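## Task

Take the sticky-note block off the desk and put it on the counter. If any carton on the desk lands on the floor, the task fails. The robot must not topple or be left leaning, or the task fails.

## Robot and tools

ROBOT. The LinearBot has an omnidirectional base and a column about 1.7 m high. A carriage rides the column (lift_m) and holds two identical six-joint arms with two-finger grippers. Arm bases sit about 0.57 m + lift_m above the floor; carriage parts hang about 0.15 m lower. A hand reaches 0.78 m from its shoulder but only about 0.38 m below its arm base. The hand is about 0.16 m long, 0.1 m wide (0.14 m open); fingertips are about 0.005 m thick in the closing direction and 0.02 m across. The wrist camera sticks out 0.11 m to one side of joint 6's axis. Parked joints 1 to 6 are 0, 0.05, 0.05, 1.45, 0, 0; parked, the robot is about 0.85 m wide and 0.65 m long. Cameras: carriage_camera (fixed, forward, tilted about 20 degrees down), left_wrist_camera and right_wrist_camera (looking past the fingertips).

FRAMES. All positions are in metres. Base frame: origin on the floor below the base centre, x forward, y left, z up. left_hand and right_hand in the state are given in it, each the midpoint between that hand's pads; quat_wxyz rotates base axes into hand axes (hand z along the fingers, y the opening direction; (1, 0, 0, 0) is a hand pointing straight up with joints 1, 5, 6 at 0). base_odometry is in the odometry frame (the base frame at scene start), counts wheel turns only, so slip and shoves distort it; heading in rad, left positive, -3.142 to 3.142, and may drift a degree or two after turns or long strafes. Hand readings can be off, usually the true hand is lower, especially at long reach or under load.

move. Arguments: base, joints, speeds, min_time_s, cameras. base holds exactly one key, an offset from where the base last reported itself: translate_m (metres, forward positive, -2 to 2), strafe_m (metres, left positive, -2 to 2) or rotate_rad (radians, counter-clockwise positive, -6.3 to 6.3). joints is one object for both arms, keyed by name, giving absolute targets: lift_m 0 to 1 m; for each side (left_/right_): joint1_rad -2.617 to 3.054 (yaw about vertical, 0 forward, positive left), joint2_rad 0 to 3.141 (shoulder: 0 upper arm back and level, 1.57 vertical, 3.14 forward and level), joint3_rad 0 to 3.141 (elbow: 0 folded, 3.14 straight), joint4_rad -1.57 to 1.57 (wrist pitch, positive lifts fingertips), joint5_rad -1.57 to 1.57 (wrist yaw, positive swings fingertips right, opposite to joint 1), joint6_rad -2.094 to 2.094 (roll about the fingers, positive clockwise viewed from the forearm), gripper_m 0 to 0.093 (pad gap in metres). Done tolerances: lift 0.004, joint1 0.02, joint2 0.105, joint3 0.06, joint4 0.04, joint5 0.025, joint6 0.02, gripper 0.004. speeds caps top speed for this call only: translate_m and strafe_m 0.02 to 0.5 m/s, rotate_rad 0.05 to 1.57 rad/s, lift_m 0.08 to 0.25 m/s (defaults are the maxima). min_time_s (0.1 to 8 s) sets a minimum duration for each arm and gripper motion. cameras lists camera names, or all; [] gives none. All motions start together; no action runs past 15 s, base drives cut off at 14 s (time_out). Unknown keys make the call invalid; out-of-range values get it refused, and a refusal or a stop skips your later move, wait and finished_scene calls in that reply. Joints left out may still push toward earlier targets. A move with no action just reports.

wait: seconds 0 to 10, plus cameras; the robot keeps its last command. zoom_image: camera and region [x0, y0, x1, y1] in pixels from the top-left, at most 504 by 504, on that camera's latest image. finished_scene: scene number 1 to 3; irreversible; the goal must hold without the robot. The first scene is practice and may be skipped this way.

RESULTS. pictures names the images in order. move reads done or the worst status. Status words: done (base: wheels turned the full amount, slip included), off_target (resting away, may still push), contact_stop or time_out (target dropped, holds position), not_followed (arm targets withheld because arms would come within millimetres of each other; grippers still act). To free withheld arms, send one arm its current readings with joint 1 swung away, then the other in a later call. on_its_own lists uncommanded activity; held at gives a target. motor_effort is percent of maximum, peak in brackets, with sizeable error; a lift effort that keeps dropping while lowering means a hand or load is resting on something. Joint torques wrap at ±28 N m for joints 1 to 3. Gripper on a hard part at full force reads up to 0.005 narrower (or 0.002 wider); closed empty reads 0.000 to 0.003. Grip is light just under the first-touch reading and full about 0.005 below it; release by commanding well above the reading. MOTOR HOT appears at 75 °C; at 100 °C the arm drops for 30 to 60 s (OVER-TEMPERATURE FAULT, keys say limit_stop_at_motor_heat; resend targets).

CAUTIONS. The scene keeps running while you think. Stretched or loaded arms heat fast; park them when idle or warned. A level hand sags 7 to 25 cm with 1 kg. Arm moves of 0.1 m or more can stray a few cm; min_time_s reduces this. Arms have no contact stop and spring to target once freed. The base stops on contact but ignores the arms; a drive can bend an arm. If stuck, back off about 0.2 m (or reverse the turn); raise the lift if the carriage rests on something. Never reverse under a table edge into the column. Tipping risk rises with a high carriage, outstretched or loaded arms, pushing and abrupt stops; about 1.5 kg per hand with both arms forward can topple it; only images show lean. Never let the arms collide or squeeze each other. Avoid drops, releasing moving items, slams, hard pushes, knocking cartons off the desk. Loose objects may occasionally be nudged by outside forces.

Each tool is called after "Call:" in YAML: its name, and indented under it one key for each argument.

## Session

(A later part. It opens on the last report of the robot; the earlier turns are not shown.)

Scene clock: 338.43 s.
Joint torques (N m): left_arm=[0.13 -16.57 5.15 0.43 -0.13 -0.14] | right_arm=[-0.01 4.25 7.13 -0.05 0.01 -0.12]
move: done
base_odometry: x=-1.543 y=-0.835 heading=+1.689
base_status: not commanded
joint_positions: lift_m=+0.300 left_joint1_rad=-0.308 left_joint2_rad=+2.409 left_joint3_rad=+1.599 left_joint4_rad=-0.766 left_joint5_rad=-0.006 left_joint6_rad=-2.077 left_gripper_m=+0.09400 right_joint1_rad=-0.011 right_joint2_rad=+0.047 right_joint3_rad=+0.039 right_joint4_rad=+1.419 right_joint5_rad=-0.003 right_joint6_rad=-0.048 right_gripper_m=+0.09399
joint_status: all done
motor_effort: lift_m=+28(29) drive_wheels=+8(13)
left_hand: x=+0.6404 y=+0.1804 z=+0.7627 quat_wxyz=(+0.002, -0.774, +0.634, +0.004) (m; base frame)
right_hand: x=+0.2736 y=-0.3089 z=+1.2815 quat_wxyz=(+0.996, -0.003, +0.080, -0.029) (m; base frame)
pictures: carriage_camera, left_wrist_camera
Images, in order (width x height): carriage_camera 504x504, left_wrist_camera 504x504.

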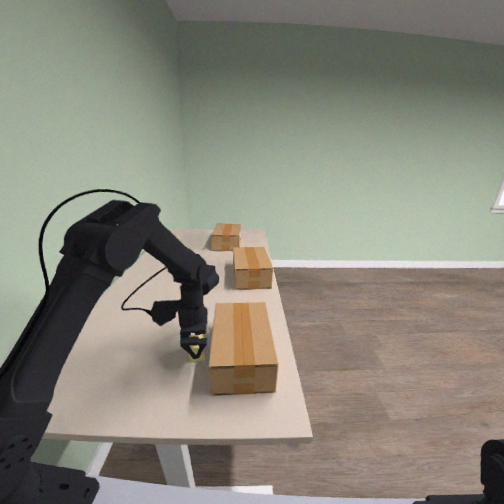

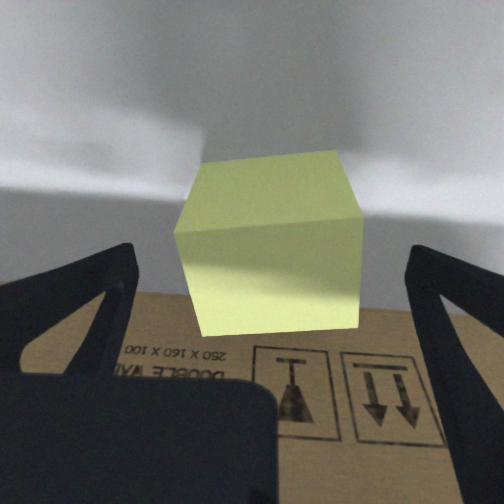

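Call:
move:
  joints: {"lift_m": 0.292, "left_gripper_m": 0.06}
  speeds: {"lift_m": 0.08}
  min_time_s: 1
  cameras: ["left_wrist_camera"]

Call:
move:
  joints: {"left_gripper_m": 0.045}
  min_time_s: 1.5
  cameras: ["left_wrist_camera"]

Scene clock: 346.47 s.
Joint torques (N m): left_arm=[0.2 -16.23 5.34 0.41 -0.12 -0.14] | right_arm=[-0.01 4.27 7.2 -0.04 0 -0.11]
move: done
base_odometry: x=-1.543 y=-0.835 heading=+1.689
base_status: not commanded
joint_positions: lift_m=+0.292 left_joint1_rad=-0.308 left_joint2_rad=+2.408 left_joint3_rad=+1.598 left_joint4_rad=-0.765 left_joint5_rad=-0.006 left_joint6_rad=-2.077 left_gripper_m=+0.06008 right_joint1_rad=-0.011 right_joint2_rad=+0.047 right_joint3_rad=+0.039 right_joint4_rad=+1.419 right_joint5_rad=-0.003 right_joint6_rad=-0.048 right_gripper_m=+0.09399
joint_status: all done
motor_effort: lift_m=+28(28) drive_wheels=+7(13)
left_hand: x=+0.6404 y=+0.1804 z=+0.7550 quat_wxyz=(+0.002, -0.774, +0.634, +0.003) (m; base frame)
right_hand: x=+0.2736 y=-0.3089 z=+1.2734 quat_wxyz=(+0.996, -0.003, +0.080, -0.029) (m; base frame)
pictures: left_wrist_camera
Images, in order (width x height): left_wrist_camera 504x504.

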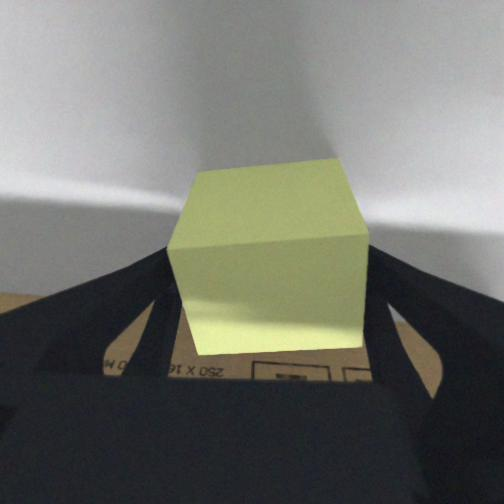

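Scene clock: 348.27 s.
Joint torques (N m): left_arm=[0.25 -16.29 5.35 0.41 -0.13 -0.13] | right_arm=[-0.02 4.23 7.2 -0.04 0.01 -0.11]
move: off_target
base_odometry: x=-1.543 y=-0.835 heading=+1.689
base_status: not commanded
joint_positions: lift_m=+0.292 left_joint1_rad=-0.308 left_joint2_rad=+2.408 left_joint3_rad=+1.598 left_joint4_rad=-0.765 left_joint5_rad=-0.006 left_joint6_rad=-2.077 left_gripper_m=+0.05225 right_joint1_rad=-0.011 right_joint2_rad=+0.047 right_joint3_rad=+0.039 right_joint4_rad=+1.419 right_joint5_rad=-0.003 right_joint6_rad=-0.048 right_gripper_m=+0.09399
joint_status: left_gripper_m off_target (ended at +0.05227, target +0.04500)
motor_effort: lift_m=+28(28) drive_wheels=+7(8)
left_hand: x=+0.6404 y=+0.1804 z=+0.7550 quat_wxyz=(+0.002, -0.774, +0.634, +0.003) (m; base frame)
right_hand: x=+0.2736 y=-0.3089 z=+1.2734 quat_wxyz=(+0.996, -0.003, +0.080, -0.029) (m; base frame)
pictures: left_wrist_camera
Images, in order (width x height): left_wrist_camera 504x504.

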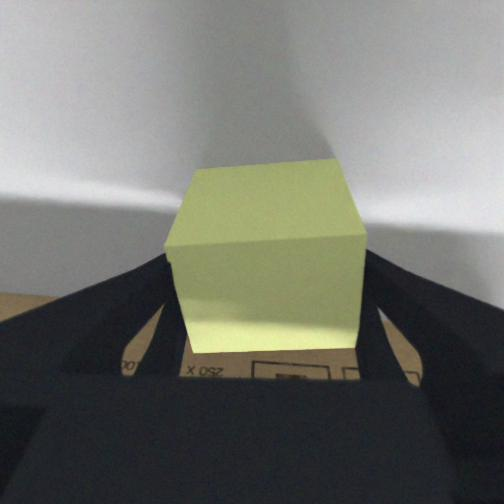

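Call:
move:
  joints: {"lift_m": 0.5, "left_gripper_m": 0.046}
  speeds: {"lift_m": 0.12}
  cameras: ["carriage_camera", "left_wrist_camera"]

Scene clock: 361.10 s.
Joint torques (N m): left_arm=[0.35 -16.31 5.45 0.39 -0.15 -0.13] | right_arm=[-0.02 4.26 7.21 -0.04 0.01 -0.12]
move: off_target
base_odometry: x=-1.543 y=-0.835 heading=+1.689
base_status: not commanded
joint_positions: lift_m=+0.500 left_joint1_rad=-0.308 left_joint2_rad=+2.407 left_joint3_rad=+1.596 left_joint4_rad=-0.764 left_joint5_rad=-0.006 left_joint6_rad=-2.077 left_gripper_m=+0.05223 right_joint1_rad=-0.011 right_joint2_rad=+0.047 right_joint3_rad=+0.039 right_joint4_rad=+1.419 right_joint5_rad=-0.003 right_joint6_rad=-0.048 right_gripper_m=+0.09399
joint_status: left_gripper_m off_target (ended at +0.05223, target +0.04600); the others done
motor_effort: lift_m=+31(39) drive_wheels=+7(11)
left_hand: x=+0.6402 y=+0.1804 z=+0.9626 quat_wxyz=(+0.002, -0.774, +0.634, +0.003) (m; base frame)
right_hand: x=+0.2736 y=-0.3089 z=+1.4812 quat_wxyz=(+0.996, -0.003, +0.080, -0.029) (m; base frame)
pictures: carriage_camera, left_wrist_camera
Images, in order (width x height): carriage_camera 504x504, left_wrist_camera 504x504.

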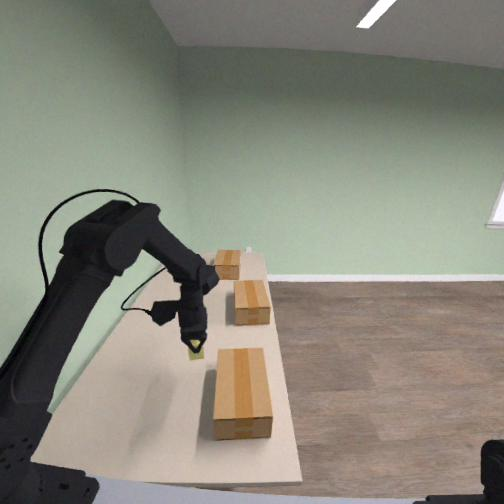

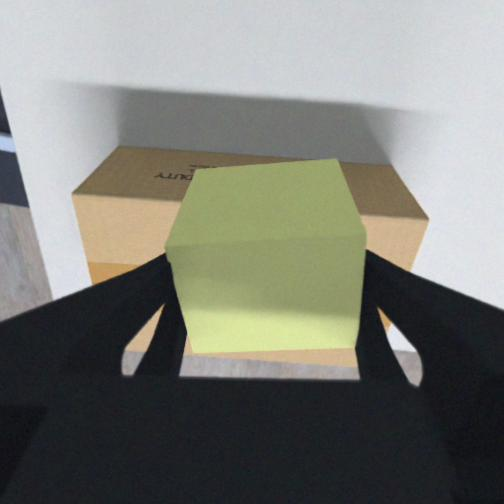

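Call:
move:
  joints: {"left_joint1_rad": 0.0, "left_joint2_rad": 1.2, "left_joint3_rad": 1.1, "left_joint4_rad": -1.4, "left_joint5_rad": 0, "left_joint6_rad": -1.57}
  min_time_s: 3
  cameras: ["carriage_camera", "left_wrist_camera"]

Call:
move:
  base: {"strafe_m": -1.2}
  speeds: {"strafe_m": 0.3}
  cameras: ["carriage_camera"]

Scene clock: 388.23 s.
Joint torques (N m): left_arm=[1.02 -5.22 5.67 0.52 -0.15 0.02] | right_arm=[-0.02 4.23 7.17 -0.04 0.01 -0.12]
move: done
base_odometry: x=-1.543 y=-0.835 heading=+1.689
base_status: not commanded
joint_positions: lift_m=+0.500 left_joint1_rad=-0.005 left_joint2_rad=+1.214 left_joint3_rad=+1.111 left_joint4_rad=-1.387 left_joint5_rad=-0.005 left_joint6_rad=-1.579 left_gripper_m=+0.05222 right_joint1_rad=-0.011 right_joint2_rad=+0.047 right_joint3_rad=+0.039 right_joint4_rad=+1.419 right_joint5_rad=-0.003 right_joint6_rad=-0.048 right_gripper_m=+0.09399
joint_status: all done
motor_effort: lift_m=+31(31) drive_wheels=+8(11)
left_hand: x=+0.4304 y=+0.3089 z=+1.2048 quat_wxyz=(+0.030, -0.708, +0.705, -0.027) (m; base frame)
right_hand: x=+0.2736 y=-0.3089 z=+1.4812 quat_wxyz=(+0.996, -0.003, +0.080, -0.029) (m; base frame)
pictures: carriage_camera, left_wrist_camera
Images, in order (width x height): carriage_camera 504x504, left_wrist_camera 504x504.

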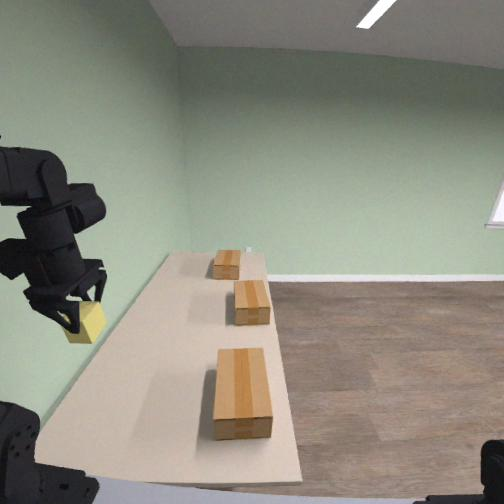

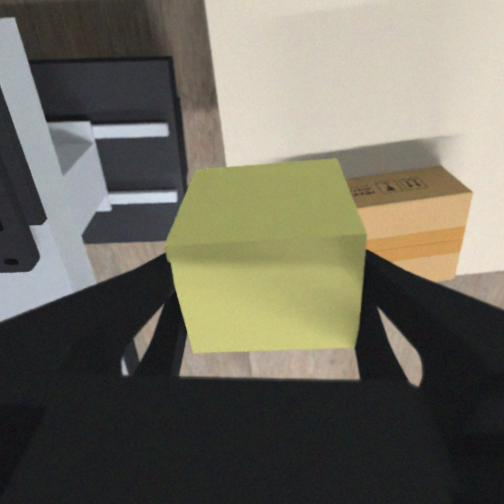

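Scene clock: 393.73 s.
Joint torques (N m): left_arm=[0.91 -5.09 5.68 0.53 -0.18 0.04] | right_arm=[-0.03 4.26 7.17 -0.03 0 -0.12]
move: done
base_odometry: x=-0.352 y=-0.694 heading=+1.689
base_status: done
joint_positions: lift_m=+0.500 left_joint1_rad=-0.003 left_joint2_rad=+1.213 left_joint3_rad=+1.111 left_joint4_rad=-1.390 left_joint5_rad=-0.003 left_joint6_rad=-1.578 left_gripper_m=+0.05222 right_joint1_rad=-0.011 right_joint2_rad=+0.047 right_joint3_rad=+0.039 right_joint4_rad=+1.419 right_joint5_rad=-0.003 right_joint6_rad=-0.048 right_gripper_m=+0.09399
joint_status: not commanded
motor_effort: lift_m=+31(31) drive_wheels=-5(11)
left_hand: x=+0.4297 y=+0.3090 z=+1.2049 quat_wxyz=(+0.029, -0.708, +0.705, -0.027) (m; base frame)
right_hand: x=+0.2736 y=-0.3089 z=+1.4812 quat_wxyz=(+0.996, -0.003, +0.080, -0.029) (m; base frame)
pictures: carriage_camera
Images, in order (width x height): carriage_camera 504x504.

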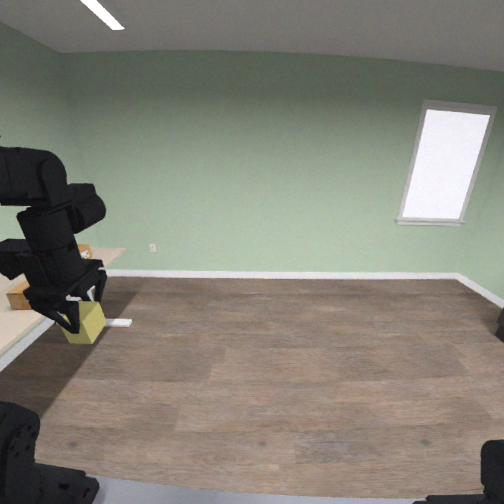

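Now forward 0.6 and rotate to face the counter.

Call:
move:
  base: {"translate_m": 0.6}
  speeds: {"translate_m": 0.3}
  cameras: []

Call:
move:
  base: {"rotate_rad": -1.57}
  speeds: {"rotate_rad": 0.8}
  cameras: ["carriage_camera"]

Scene clock: 401.07 s.
Joint torques (N m): left_arm=[0.85 -4.86 5.61 0.59 -0.18 0.06] | right_arm=[-0.05 4.3 7.2 -0.03 0 -0.12]
move: done
base_odometry: x=-0.422 y=-0.098 heading=+1.688
base_status: done
joint_positions: lift_m=+0.500 left_joint1_rad=-0.003 left_joint2_rad=+1.211 left_joint3_rad=+1.111 left_joint4_rad=-1.394 left_joint5_rad=-0.003 left_joint6_rad=-1.578 left_gripper_m=+0.05222 right_joint1_rad=-0.011 right_joint2_rad=+0.047 right_joint3_rad=+0.039 right_joint4_rad=+1.419 right_joint5_rad=-0.003 right_joint6_rad=-0.048 right_gripper_m=+0.09399
joint_status: not commanded
motor_effort: lift_m=+31(31) drive_wheels=-5(13)
left_hand: x=+0.4285 y=+0.3090 z=+1.2053 quat_wxyz=(+0.028, -0.708, +0.705, -0.026) (m; base frame)
right_hand: x=+0.2736 y=-0.3089 z=+1.4812 quat_wxyz=(+0.996, -0.003, +0.080, -0.029) (m; base frame)
pictures: none
No camera images: "cameras" was empty.

Scene clock: 404.33 s.
Joint torques (N m): left_arm=[0.68 -4.67 5.67 0.6 -0.2 0.06] | right_arm=[-0.06 4.26 7.17 -0.03 0 -0.12]
move: done
base_odometry: x=-0.422 y=-0.098 heading=+0.119
base_status: done
joint_positions: lift_m=+0.500 left_joint1_rad=-0.001 left_joint2_rad=+1.210 left_joint3_rad=+1.111 left_joint4_rad=-1.396 left_joint5_rad=-0.001 left_joint6_rad=-1.577 left_gripper_m=+0.05222 right_joint1_rad=-0.011 right_joint2_rad=+0.047 right_joint3_rad=+0.039 right_joint4_rad=+1.419 right_joint5_rad=-0.003 right_joint6_rad=-0.048 right_gripper_m=+0.09400
joint_status: not commanded
motor_effort: lift_m=+31(31) drive_wheels=+6(16)
left_hand: x=+0.4281 y=+0.3090 z=+1.2054 quat_wxyz=(+0.027, -0.709, +0.705, -0.027) (m; base frame)
right_hand: x=+0.2736 y=-0.3089 z=+1.4812 quat_wxyz=(+0.996, -0.003, +0.080, -0.029) (m; base frame)
pictures: carriage_camera
Images, in order (width x height): carriage_camera 504x504.

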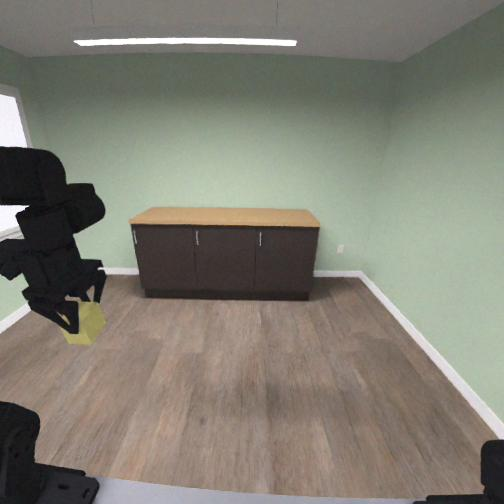

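Call:
move:
  base: {"translate_m": 1.6}
  speeds: {"translate_m": 0.35}
  cameras: ["carriage_camera"]

Scene clock: 415.73 s.
Joint torques (N m): left_arm=[0.69 -4.6 5.65 0.62 -0.2 0.03] | right_arm=[0.01 4.18 7.19 -0.04 0 -0.13]
move: done
base_odometry: x=+1.167 y=+0.089 heading=+0.117
base_status: done
joint_positions: lift_m=+0.500 left_joint1_rad=-0.001 left_joint2_rad=+1.208 left_joint3_rad=+1.111 left_joint4_rad=-1.397 left_joint5_rad=-0.001 left_joint6_rad=-1.577 left_gripper_m=+0.05222 right_joint1_rad=-0.011 right_joint2_rad=+0.047 right_joint3_rad=+0.039 right_joint4_rad=+1.419 right_joint5_rad=-0.003 right_joint6_rad=-0.048 right_gripper_m=+0.09400
joint_status: not commanded
motor_effort: lift_m=+31(31) drive_wheels=-10(23)
left_hand: x=+0.4277 y=+0.3090 z=+1.2057 quat_wxyz=(+0.027, -0.709, +0.705, -0.027) (m; base frame)
right_hand: x=+0.2737 y=-0.3089 z=+1.4812 quat_wxyz=(+0.996, -0.003, +0.080, -0.029) (m; base frame)
pictures: carriage_camera
Images, in order (width x height): carriage_camera 504x504.

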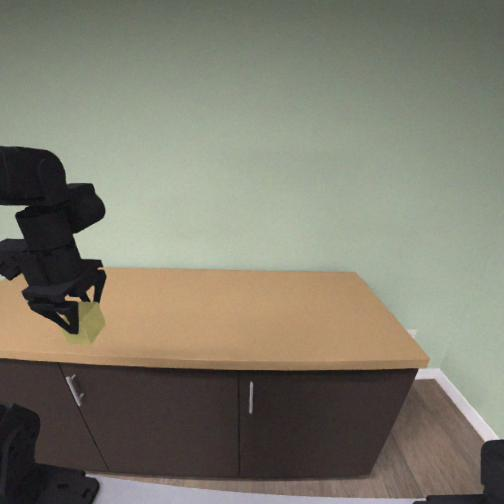

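Call:
zoom_image:
  camera: "carriage_camera"
  region: [150, 250, 450, 500]

Call:
move:
  joints: {"lift_m": 0.8}
  speeds: {"lift_m": 0.15}
  cameras: ["carriage_camera"]

Call:
zoom_image:
  camera: "carriage_camera"
  region: [150, 250, 450, 500]

Scaled by 1.680 from the camera's 504x504 image, which has a finer 720x720 frame.

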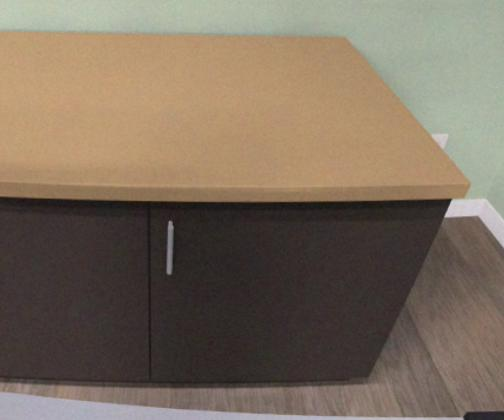

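Scene clock: 443.83 s.
Joint torques (N m): left_arm=[0.7 -4.48 6.23 0.6 -0.19 0.04] | right_arm=[-0.02 4.25 7.19 -0.03 0.01 -0.12]
move: done
base_odometry: x=+1.167 y=+0.089 heading=+0.118
base_status: not commanded
joint_positions: lift_m=+0.800 left_joint1_rad=-0.001 left_joint2_rad=+1.208 left_joint3_rad=+1.105 left_joint4_rad=-1.397 left_joint5_rad=-0.001 left_joint6_rad=-1.577 left_gripper_m=+0.05222 right_joint1_rad=-0.011 right_joint2_rad=+0.047 right_joint3_rad=+0.039 right_joint4_rad=+1.419 right_joint5_rad=-0.003 right_joint6_rad=-0.048 right_gripper_m=+0.09400
joint_status: all done
motor_effort: lift_m=+31(38) drive_wheels=+6(13)
left_hand: x=+0.4265 y=+0.3090 z=+1.5041 quat_wxyz=(+0.026, -0.709, +0.705, -0.025) (m; base frame)
right_hand: x=+0.2737 y=-0.3089 z=+1.7811 quat_wxyz=(+0.996, -0.003, +0.080, -0.029) (m; base frame)
pictures: carriage_camera
Images, in order (width x height): carriage_camera 504x504.

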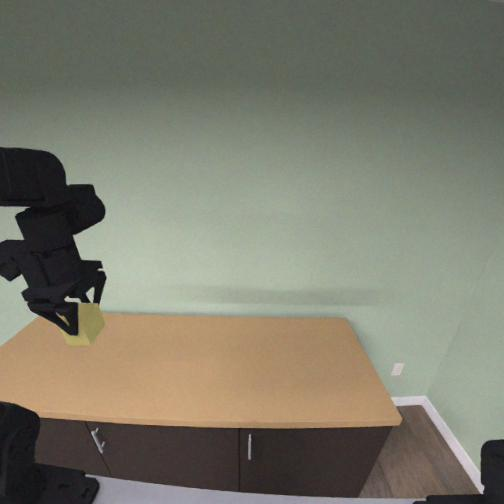

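Scaled by 1.680 from the camera's 504x504 image, which has a finer 720x720 frame.

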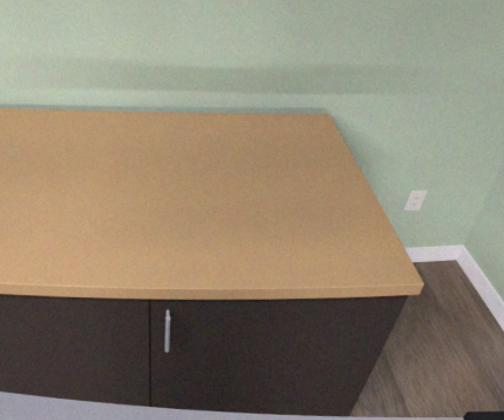

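Call:
move:
  base: {"translate_m": 0.22}
  speeds: {"translate_m": 0.15}
  cameras: []

Call:
move:
  joints: {"left_joint1_rad": 0.0, "left_joint2_rad": 2.35, "left_joint3_rad": 1.6, "left_joint4_rad": -0.82, "left_joint5_rad": 0, "left_joint6_rad": -1.57}
  min_time_s: 3
  cameras: ["carriage_camera", "left_wrist_camera"]

Scene clock: 458.80 s.
Joint torques (N m): left_arm=[0.7 -4.4 6.28 0.63 -0.2 0.05] | right_arm=[-0.05 4.27 7.19 -0.04 0.01 -0.11]
move: done
base_odometry: x=+1.386 y=+0.115 heading=+0.116
base_status: done
joint_positions: lift_m=+0.800 left_joint1_rad=-0.001 left_joint2_rad=+1.207 left_joint3_rad=+1.105 left_joint4_rad=-1.398 left_joint5_rad=-0.001 left_joint6_rad=-1.577 left_gripper_m=+0.05222 right_joint1_rad=-0.011 right_joint2_rad=+0.047 right_joint3_rad=+0.039 right_joint4_rad=+1.419 right_joint5_rad=-0.003 right_joint6_rad=-0.048 right_gripper_m=+0.09400
joint_status: not commanded
motor_effort: lift_m=+31(31) drive_wheels=+7(17)
left_hand: x=+0.4260 y=+0.3090 z=+1.5042 quat_wxyz=(+0.025, -0.709, +0.705, -0.025) (m; base frame)
right_hand: x=+0.2736 y=-0.3089 z=+1.7812 quat_wxyz=(+0.996, -0.003, +0.080, -0.029) (m; base frame)
pictures: none
No camera images: "cameras" was empty.

Scene clock: 462.10 s.
Joint torques (N m): left_arm=[0.66 -12.85 8.35 0.55 -0.2 0.03] | right_arm=[-0.09 4.26 7.17 -0.05 0.01 -0.12]
move: done
base_odometry: x=+1.386 y=+0.115 heading=+0.116
base_status: not commanded
joint_positions: lift_m=+0.800 left_joint1_rad=-0.001 left_joint2_rad=+2.334 left_joint3_rad=+1.577 left_joint4_rad=-0.832 left_joint5_rad=-0.001 left_joint6_rad=-1.577 left_gripper_m=+0.05222 right_joint1_rad=-0.011 right_joint2_rad=+0.047 right_joint3_rad=+0.039 right_joint4_rad=+1.419 right_joint5_rad=-0.003 right_joint6_rad=-0.048 right_gripper_m=+0.09400
joint_status: all done
motor_effort: lift_m=+31(31) drive_wheels=+7(11)
left_hand: x=+0.6502 y=+0.3088 z=+1.2883 quat_wxyz=(-0.006, -0.709, +0.705, +0.007) (m; base frame)
right_hand: x=+0.2736 y=-0.3089 z=+1.7812 quat_wxyz=(+0.996, -0.003, +0.080, -0.029) (m; base frame)
pictures: carriage_camera, left_wrist_camera
Images, in order (width x height): carriage_camera 504x504, left_wrist_camera 504x504.

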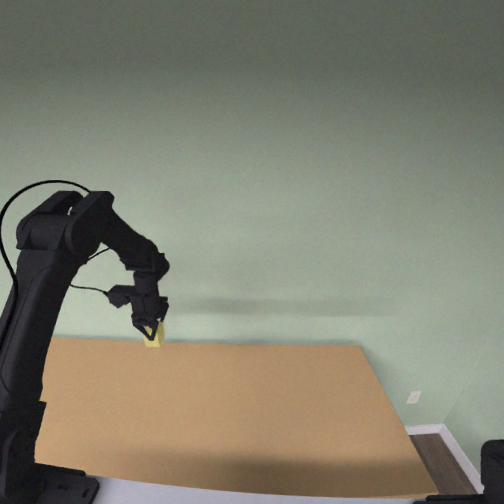

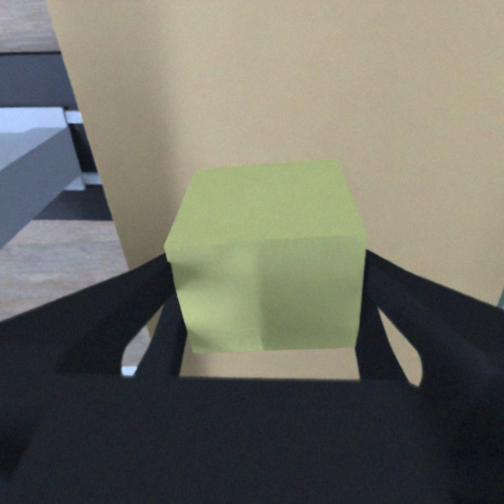

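Call:
move:
  joints: {"lift_m": 0.54}
  speeds: {"lift_m": 0.12}
  cameras: ["carriage_camera", "left_wrist_camera"]

Call:
zoom_image:
  camera: "carriage_camera"
  region: [80, 280, 280, 440]

Scene clock: 469.33 s.
Joint torques (N m): left_arm=[0.66 -14.06 7.71 0.49 -0.2 0.02] | right_arm=[-0.05 4.23 7.23 -0.02 0.01 -0.11]
move: done
base_odometry: x=+1.386 y=+0.115 heading=+0.116
base_status: not commanded
joint_positions: lift_m=+0.540 left_joint1_rad=-0.001 left_joint2_rad=+2.344 left_joint3_rad=+1.584 left_joint4_rad=-0.827 left_joint5_rad=-0.001 left_joint6_rad=-1.577 left_gripper_m=+0.05222 right_joint1_rad=-0.011 right_joint2_rad=+0.047 right_joint3_rad=+0.039 right_joint4_rad=+1.419 right_joint5_rad=-0.003 right_joint6_rad=-0.048 right_gripper_m=+0.09400
joint_status: all done
motor_effort: lift_m=+28(28) drive_wheels=-9(13)
left_hand: x=+0.6521 y=+0.3088 z=+1.0259 quat_wxyz=(-0.006, -0.709, +0.705, +0.006) (m; base frame)
right_hand: x=+0.2736 y=-0.3089 z=+1.5214 quat_wxyz=(+0.996, -0.003, +0.080, -0.029) (m; base frame)
pictures: carriage_camera, left_wrist_camera
Images, in order (width x height): carriage_camera 504x504, left_wrist_camera 504x504.

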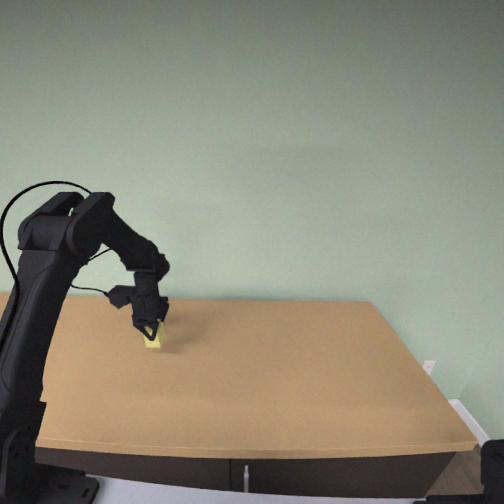

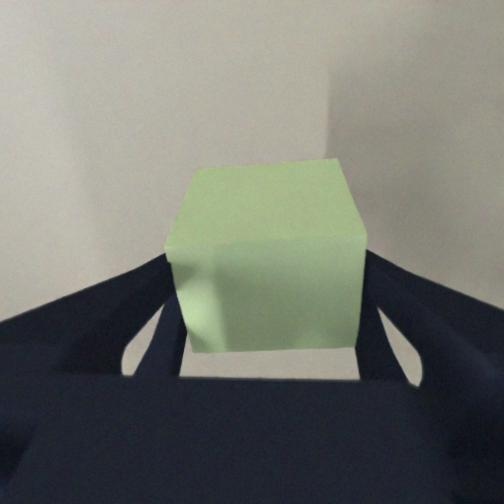

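Scaled by 2.520 from the camera's 504x504 image, which has a finer 720x720 frame.

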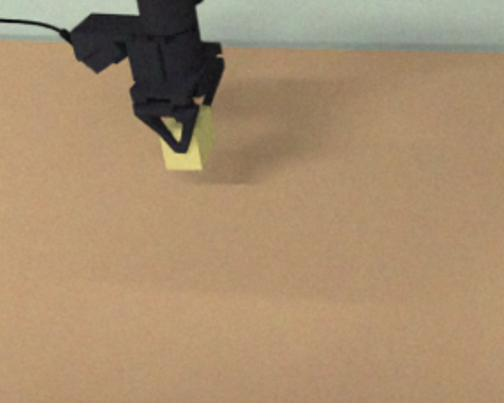

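Call:
move:
  joints: {"lift_m": 0.50}
  speeds: {"lift_m": 0.08}
  cameras: ["carriage_camera"]

Call:
zoom_image:
  camera: "carriage_camera"
  region: [80, 280, 280, 440]

Call:
move:
  joints: {"lift_m": 0.475}
  speeds: {"lift_m": 0.08}
  cameras: ["carriage_camera"]

Call:
zoom_image:
  camera: "carriage_camera"
  region: [80, 280, 280, 440]

Scene clock: 475.50 s.
Joint torques (N m): left_arm=[0.65 -14.04 7.42 0.4 -0.21 0.04] | right_arm=[-0.08 4.22 7.19 -0.03 0 -0.12]
move: done
base_odometry: x=+1.386 y=+0.115 heading=+0.116
base_status: not commanded
joint_positions: lift_m=+0.500 left_joint1_rad=-0.001 left_joint2_rad=+2.347 left_joint3_rad=+1.586 left_joint4_rad=-0.825 left_joint5_rad=-0.001 left_joint6_rad=-1.577 left_gripper_m=+0.05222 right_joint1_rad=-0.011 right_joint2_rad=+0.047 right_joint3_rad=+0.039 right_joint4_rad=+1.419 right_joint5_rad=-0.003 right_joint6_rad=-0.048 right_gripper_m=+0.09400
joint_status: all done
motor_effort: lift_m=+28(29) drive_wheels=-9(12)
left_hand: x=+0.6526 y=+0.3088 z=+0.9852 quat_wxyz=(-0.005, -0.709, +0.705, +0.006) (m; base frame)
right_hand: x=+0.2736 y=-0.3089 z=+1.4815 quat_wxyz=(+0.996, -0.003, +0.080, -0.029) (m; base frame)
pictures: carriage_camera
Images, in order (width x height): carriage_camera 504x504.

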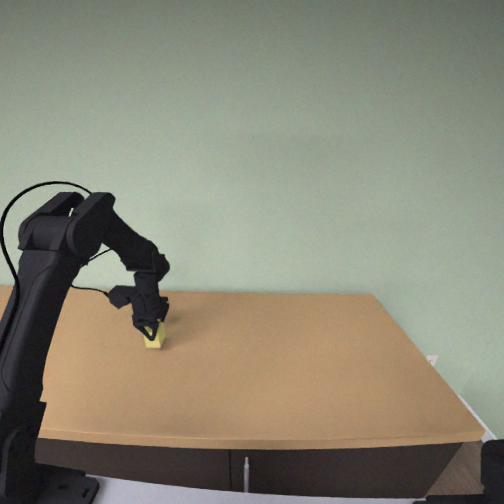

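Scaled by 2.520 from the camera's 504x504 image, which has a finer 720x720 frame.

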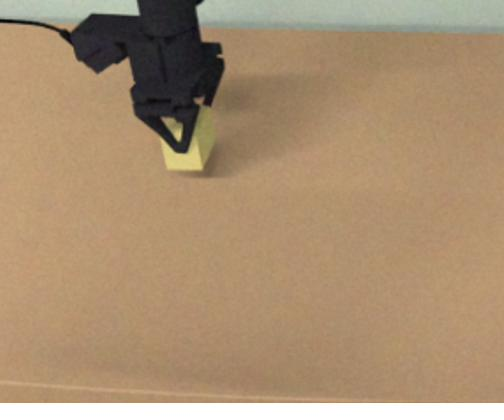

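Scene clock: 476.17 s.
Joint torques (N m): left_arm=[0.61 -14.41 7.23 0.43 -0.2 0.03] | right_arm=[-0.03 4.21 7.17 -0.03 0.01 -0.12]
move: done
base_odometry: x=+1.386 y=+0.115 heading=+0.116
base_status: not commanded
joint_positions: lift_m=+0.475 left_joint1_rad=-0.001 left_joint2_rad=+2.348 left_joint3_rad=+1.587 left_joint4_rad=-0.823 left_joint5_rad=-0.001 left_joint6_rad=-1.577 left_gripper_m=+0.05222 right_joint1_rad=-0.011 right_joint2_rad=+0.047 right_joint3_rad=+0.039 right_joint4_rad=+1.419 right_joint5_rad=-0.003 right_joint6_rad=-0.048 right_gripper_m=+0.09400
joint_status: all done
motor_effort: lift_m=+28(29) drive_wheels=-11(11)
left_hand: x=+0.6533 y=+0.3088 z=+0.9600 quat_wxyz=(-0.005, -0.709, +0.705, +0.005) (m; base frame)
right_hand: x=+0.2736 y=-0.3089 z=+1.4564 quat_wxyz=(+0.996, -0.003, +0.080, -0.029) (m; base frame)
pictures: carriage_camera
Images, in order (width x height): carriage_camera 504x504.

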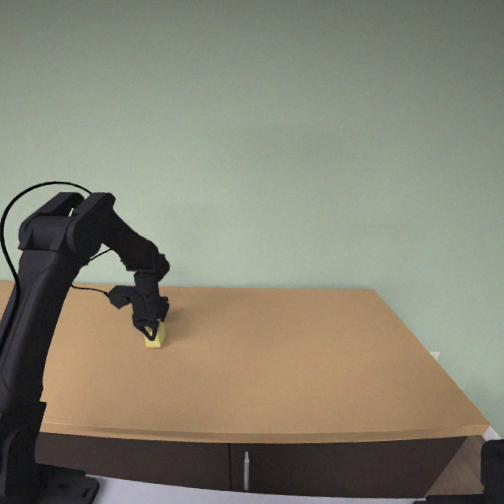

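Scaled by 2.520 from the camera's 504x504 image, which has a finer 720x720 frame.

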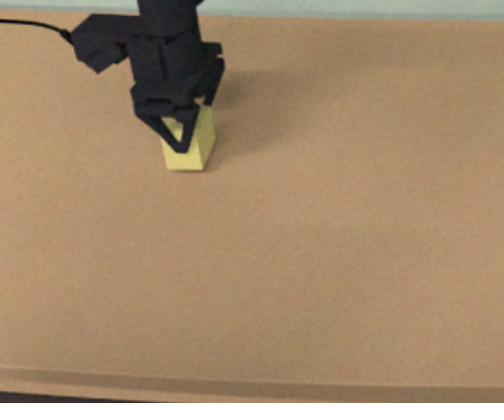

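Call:
move:
  joints: {"lift_m": 0.463}
  speeds: {"lift_m": 0.08}
  cameras: ["carriage_camera"]

Call:
zoom_image:
  camera: "carriage_camera"
  region: [110, 280, 210, 380]

Call:
move:
  joints: {"lift_m": 0.455}
  speeds: {"lift_m": 0.08}
  cameras: ["carriage_camera"]

Call:
zoom_image:
  camera: "carriage_camera"
  region: [110, 280, 210, 380]

Scene clock: 482.33 s.
Joint torques (N m): left_arm=[0.62 -14.49 7.17 0.45 -0.21 0.04] | right_arm=[-0.02 4.26 7.12 -0.05 0.01 -0.12]
move: done
base_odometry: x=+1.386 y=+0.115 heading=+0.116
base_status: not commanded
joint_positions: lift_m=+0.463 left_joint1_rad=-0.001 left_joint2_rad=+2.348 left_joint3_rad=+1.588 left_joint4_rad=-0.823 left_joint5_rad=-0.001 left_joint6_rad=-1.577 left_gripper_m=+0.05222 right_joint1_rad=-0.011 right_joint2_rad=+0.047 right_joint3_rad=+0.039 right_joint4_rad=+1.419 right_joint5_rad=-0.003 right_joint6_rad=-0.048 right_gripper_m=+0.09400
joint_status: all done
motor_effort: lift_m=+28(29) drive_wheels=-11(11)
left_hand: x=+0.6537 y=+0.3088 z=+0.9479 quat_wxyz=(-0.004, -0.709, +0.705, +0.005) (m; base frame)
right_hand: x=+0.2736 y=-0.3089 z=+1.4444 quat_wxyz=(+0.996, -0.003, +0.080, -0.029) (m; base frame)
pictures: carriage_camera
Images, in order (width x height): carriage_camera 504x504.

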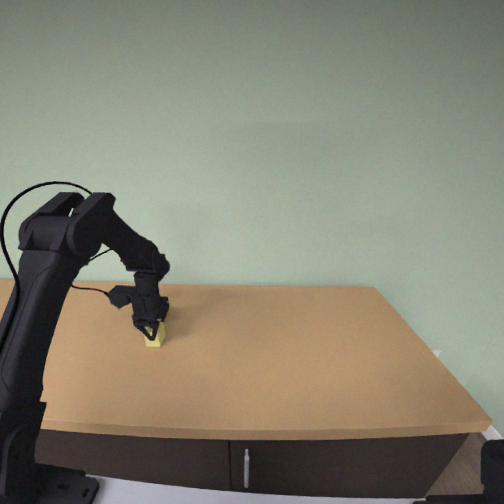

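Scaled by 5.040 from the camera's 504x504 image, which has a finer 720x720 frame.

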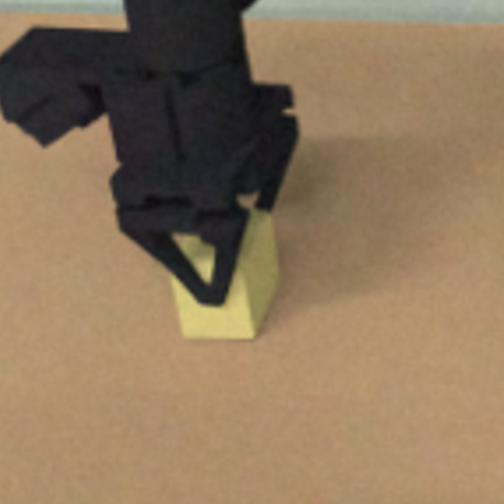

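Scene clock: 482.80 s.
Joint torques (N m): left_arm=[0.69 -13.91 6.49 0.58 -0.21 0.03] | right_arm=[-0.03 4.23 7.17 -0.04 0 -0.12]
move: done
base_odometry: x=+1.386 y=+0.115 heading=+0.116
base_status: not commanded
joint_positions: lift_m=+0.455 left_joint1_rad=-0.001 left_joint2_rad=+2.343 left_joint3_rad=+1.596 left_joint4_rad=-0.833 left_joint5_rad=-0.001 left_joint6_rad=-1.577 left_gripper_m=+0.05211 right_joint1_rad=-0.011 right_joint2_rad=+0.047 right_joint3_rad=+0.039 right_joint4_rad=+1.419 right_joint5_rad=-0.003 right_joint6_rad=-0.048 right_gripper_m=+0.09400
joint_status: all done
motor_effort: lift_m=+25(26) drive_wheels=+6(11)
left_hand: x=+0.6552 y=+0.3088 z=+0.9441 quat_wxyz=(-0.003, -0.709, +0.705, +0.004) (m; base frame)
right_hand: x=+0.2736 y=-0.3089 z=+1.4366 quat_wxyz=(+0.996, -0.003, +0.080, -0.029) (m; base frame)
pictures: carriage_camera
Images, in order (width x height): carriage_camera 504x504.

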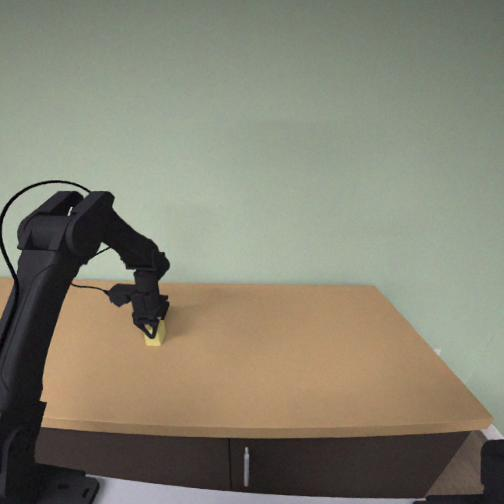

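Scaled by 5.040 from the camera's 504x504 image, which has a finer 720x720 frame.

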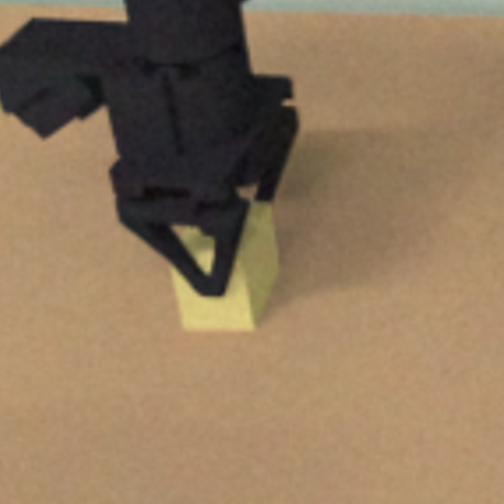

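Call:
move:
  joints: {"left_gripper_m": 0.075}
  min_time_s: 2
  cameras: ["left_wrist_camera"]

Call:
move:
  joints: {"lift_m": 0.62}
  speeds: {"lift_m": 0.1}
  cameras: ["carriage_camera", "left_wrist_camera"]

Scene clock: 490.37 s.
Joint torques (N m): left_arm=[0.65 -13.87 6.5 0.55 -0.2 0.02] | right_arm=[-0.03 4.25 7.21 -0.03 0.01 -0.12]
move: done
base_odometry: x=+1.386 y=+0.115 heading=+0.116
base_status: not commanded
joint_positions: lift_m=+0.455 left_joint1_rad=-0.001 left_joint2_rad=+2.343 left_joint3_rad=+1.596 left_joint4_rad=-0.830 left_joint5_rad=-0.001 left_joint6_rad=-1.577 left_gripper_m=+0.07494 right_joint1_rad=-0.011 right_joint2_rad=+0.047 right_joint3_rad=+0.039 right_joint4_rad=+1.419 right_joint5_rad=-0.003 right_joint6_rad=-0.048 right_gripper_m=+0.09400
joint_status: all done
motor_effort: lift_m=+26(26) drive_wheels=+5(8)
left_hand: x=+0.6557 y=+0.3088 z=+0.9441 quat_wxyz=(-0.002, -0.709, +0.705, +0.003) (m; base frame)
right_hand: x=+0.2736 y=-0.3089 z=+1.4366 quat_wxyz=(+0.996, -0.003, +0.080, -0.029) (m; base frame)
pictures: left_wrist_camera
Images, in order (width x height): left_wrist_camera 504x504.

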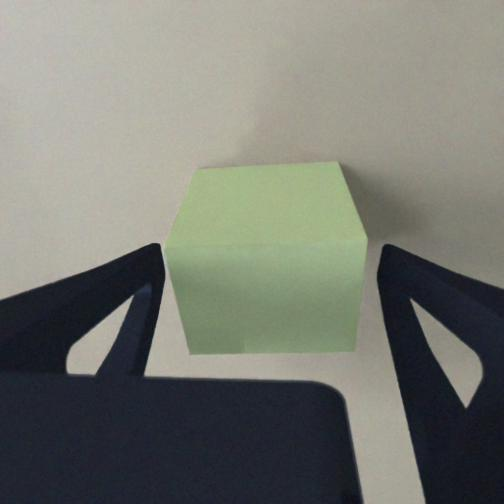

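Scene clock: 492.40 s.
Joint torques (N m): left_arm=[0.65 -14.15 6.52 0.52 -0.21 0.02] | right_arm=[-0.06 4.22 7.15 -0.05 0.01 -0.11]
move: done
base_odometry: x=+1.386 y=+0.115 heading=+0.116
base_status: not commanded
joint_positions: lift_m=+0.620 left_joint1_rad=-0.001 left_joint2_rad=+2.345 left_joint3_rad=+1.596 left_joint4_rad=-0.826 left_joint5_rad=-0.001 left_joint6_rad=-1.577 left_gripper_m=+0.07494 right_joint1_rad=-0.011 right_joint2_rad=+0.047 right_joint3_rad=+0.039 right_joint4_rad=+1.419 right_joint5_rad=-0.003 right_joint6_rad=-0.048 right_gripper_m=+0.09400
joint_status: all done
motor_effort: lift_m=+31(37) drive_wheels=+6(12)
left_hand: x=+0.6563 y=+0.3088 z=+1.1078 quat_wxyz=(-0.001, -0.709, +0.705, +0.002) (m; base frame)
right_hand: x=+0.2736 y=-0.3089 z=+1.6012 quat_wxyz=(+0.996, -0.003, +0.080, -0.029) (m; base frame)
pictures: carriage_camera, left_wrist_camera
Images, in order (width x height): carriage_camera 504x504, left_wrist_camera 504x504.

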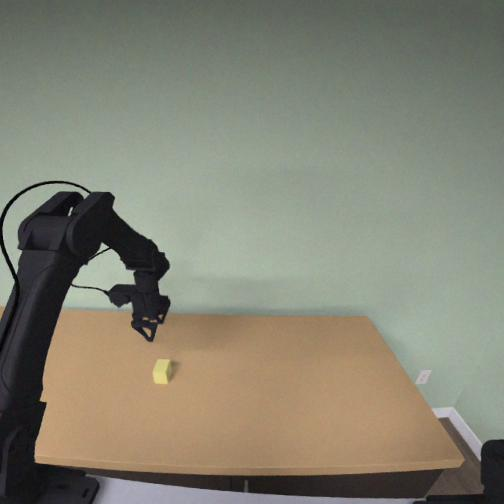

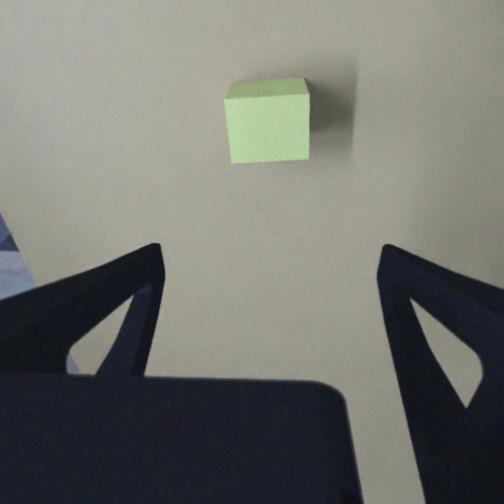

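Call:
move:
  joints: {"lift_m": 0.8}
  cameras: []

Call:
move:
  joints: {"left_joint1_rad": 0, "left_joint2_rad": 0.05, "left_joint3_rad": 0.05, "left_joint4_rad": 1.45, "left_joint5_rad": 0, "left_joint6_rad": 0}
  min_time_s: 3
  cameras: ["carriage_camera"]

Scene clock: 519.13 s.
Joint torques (N m): left_arm=[0.66 -14.17 6.49 0.48 -0.19 0.02] | right_arm=[-0.05 4.29 7.19 -0.04 0 -0.12]
move: done
base_odometry: x=+1.386 y=+0.115 heading=+0.116
base_status: not commanded
joint_positions: lift_m=+0.800 left_joint1_rad=-0.001 left_joint2_rad=+2.346 left_joint3_rad=+1.596 left_joint4_rad=-0.825 left_joint5_rad=-0.001 left_joint6_rad=-1.577 left_gripper_m=+0.07494 right_joint1_rad=-0.011 right_joint2_rad=+0.047 right_joint3_rad=+0.039 right_joint4_rad=+1.419 right_joint5_rad=-0.003 right_joint6_rad=-0.048 right_gripper_m=+0.09400
joint_status: all done
motor_effort: lift_m=+31(39) drive_wheels=+7(12)
left_hand: x=+0.6567 y=+0.3088 z=+1.2875 quat_wxyz=(-0.001, -0.709, +0.705, +0.002) (m; base frame)
right_hand: x=+0.2736 y=-0.3089 z=+1.7811 quat_wxyz=(+0.996, -0.003, +0.080, -0.029) (m; base frame)
pictures: none
No camera images: "cameras" was empty.

Scene clock: 522.50 s.
Joint torques (N m): left_arm=[0.68 3.36 4.66 -0.03 -0.12 0.07] | right_arm=[-0.02 4.26 7.17 -0.03 0.01 -0.12]
move: done
base_odometry: x=+1.386 y=+0.115 heading=+0.116
base_status: not commanded
joint_positions: lift_m=+0.800 left_joint1_rad=-0.001 left_joint2_rad=+0.060 left_joint3_rad=+0.063 left_joint4_rad=+1.435 left_joint5_rad=-0.001 left_joint6_rad=-0.010 left_gripper_m=+0.07497 right_joint1_rad=-0.011 right_joint2_rad=+0.047 right_joint3_rad=+0.039 right_joint4_rad=+1.419 right_joint5_rad=-0.003 right_joint6_rad=-0.048 right_gripper_m=+0.09400
joint_status: all done
motor_effort: lift_m=+31(31) drive_wheels=+6(12)
left_hand: x=+0.2666 y=+0.3091 z=+1.7882 quat_wxyz=(+0.998, -0.001, +0.066, -0.005) (m; base frame)
right_hand: x=+0.2736 y=-0.3089 z=+1.7811 quat_wxyz=(+0.996, -0.003, +0.080, -0.029) (m; base frame)
pictures: carriage_camera
Images, in order (width x height): carriage_camera 504x504.

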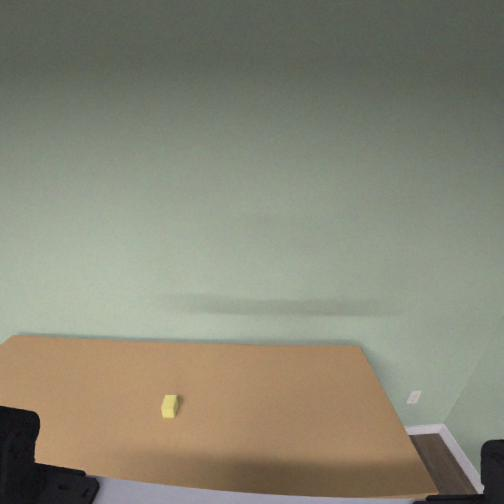

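Call:
finished_scene:
  scene: 1

The scene is finished: the task was done.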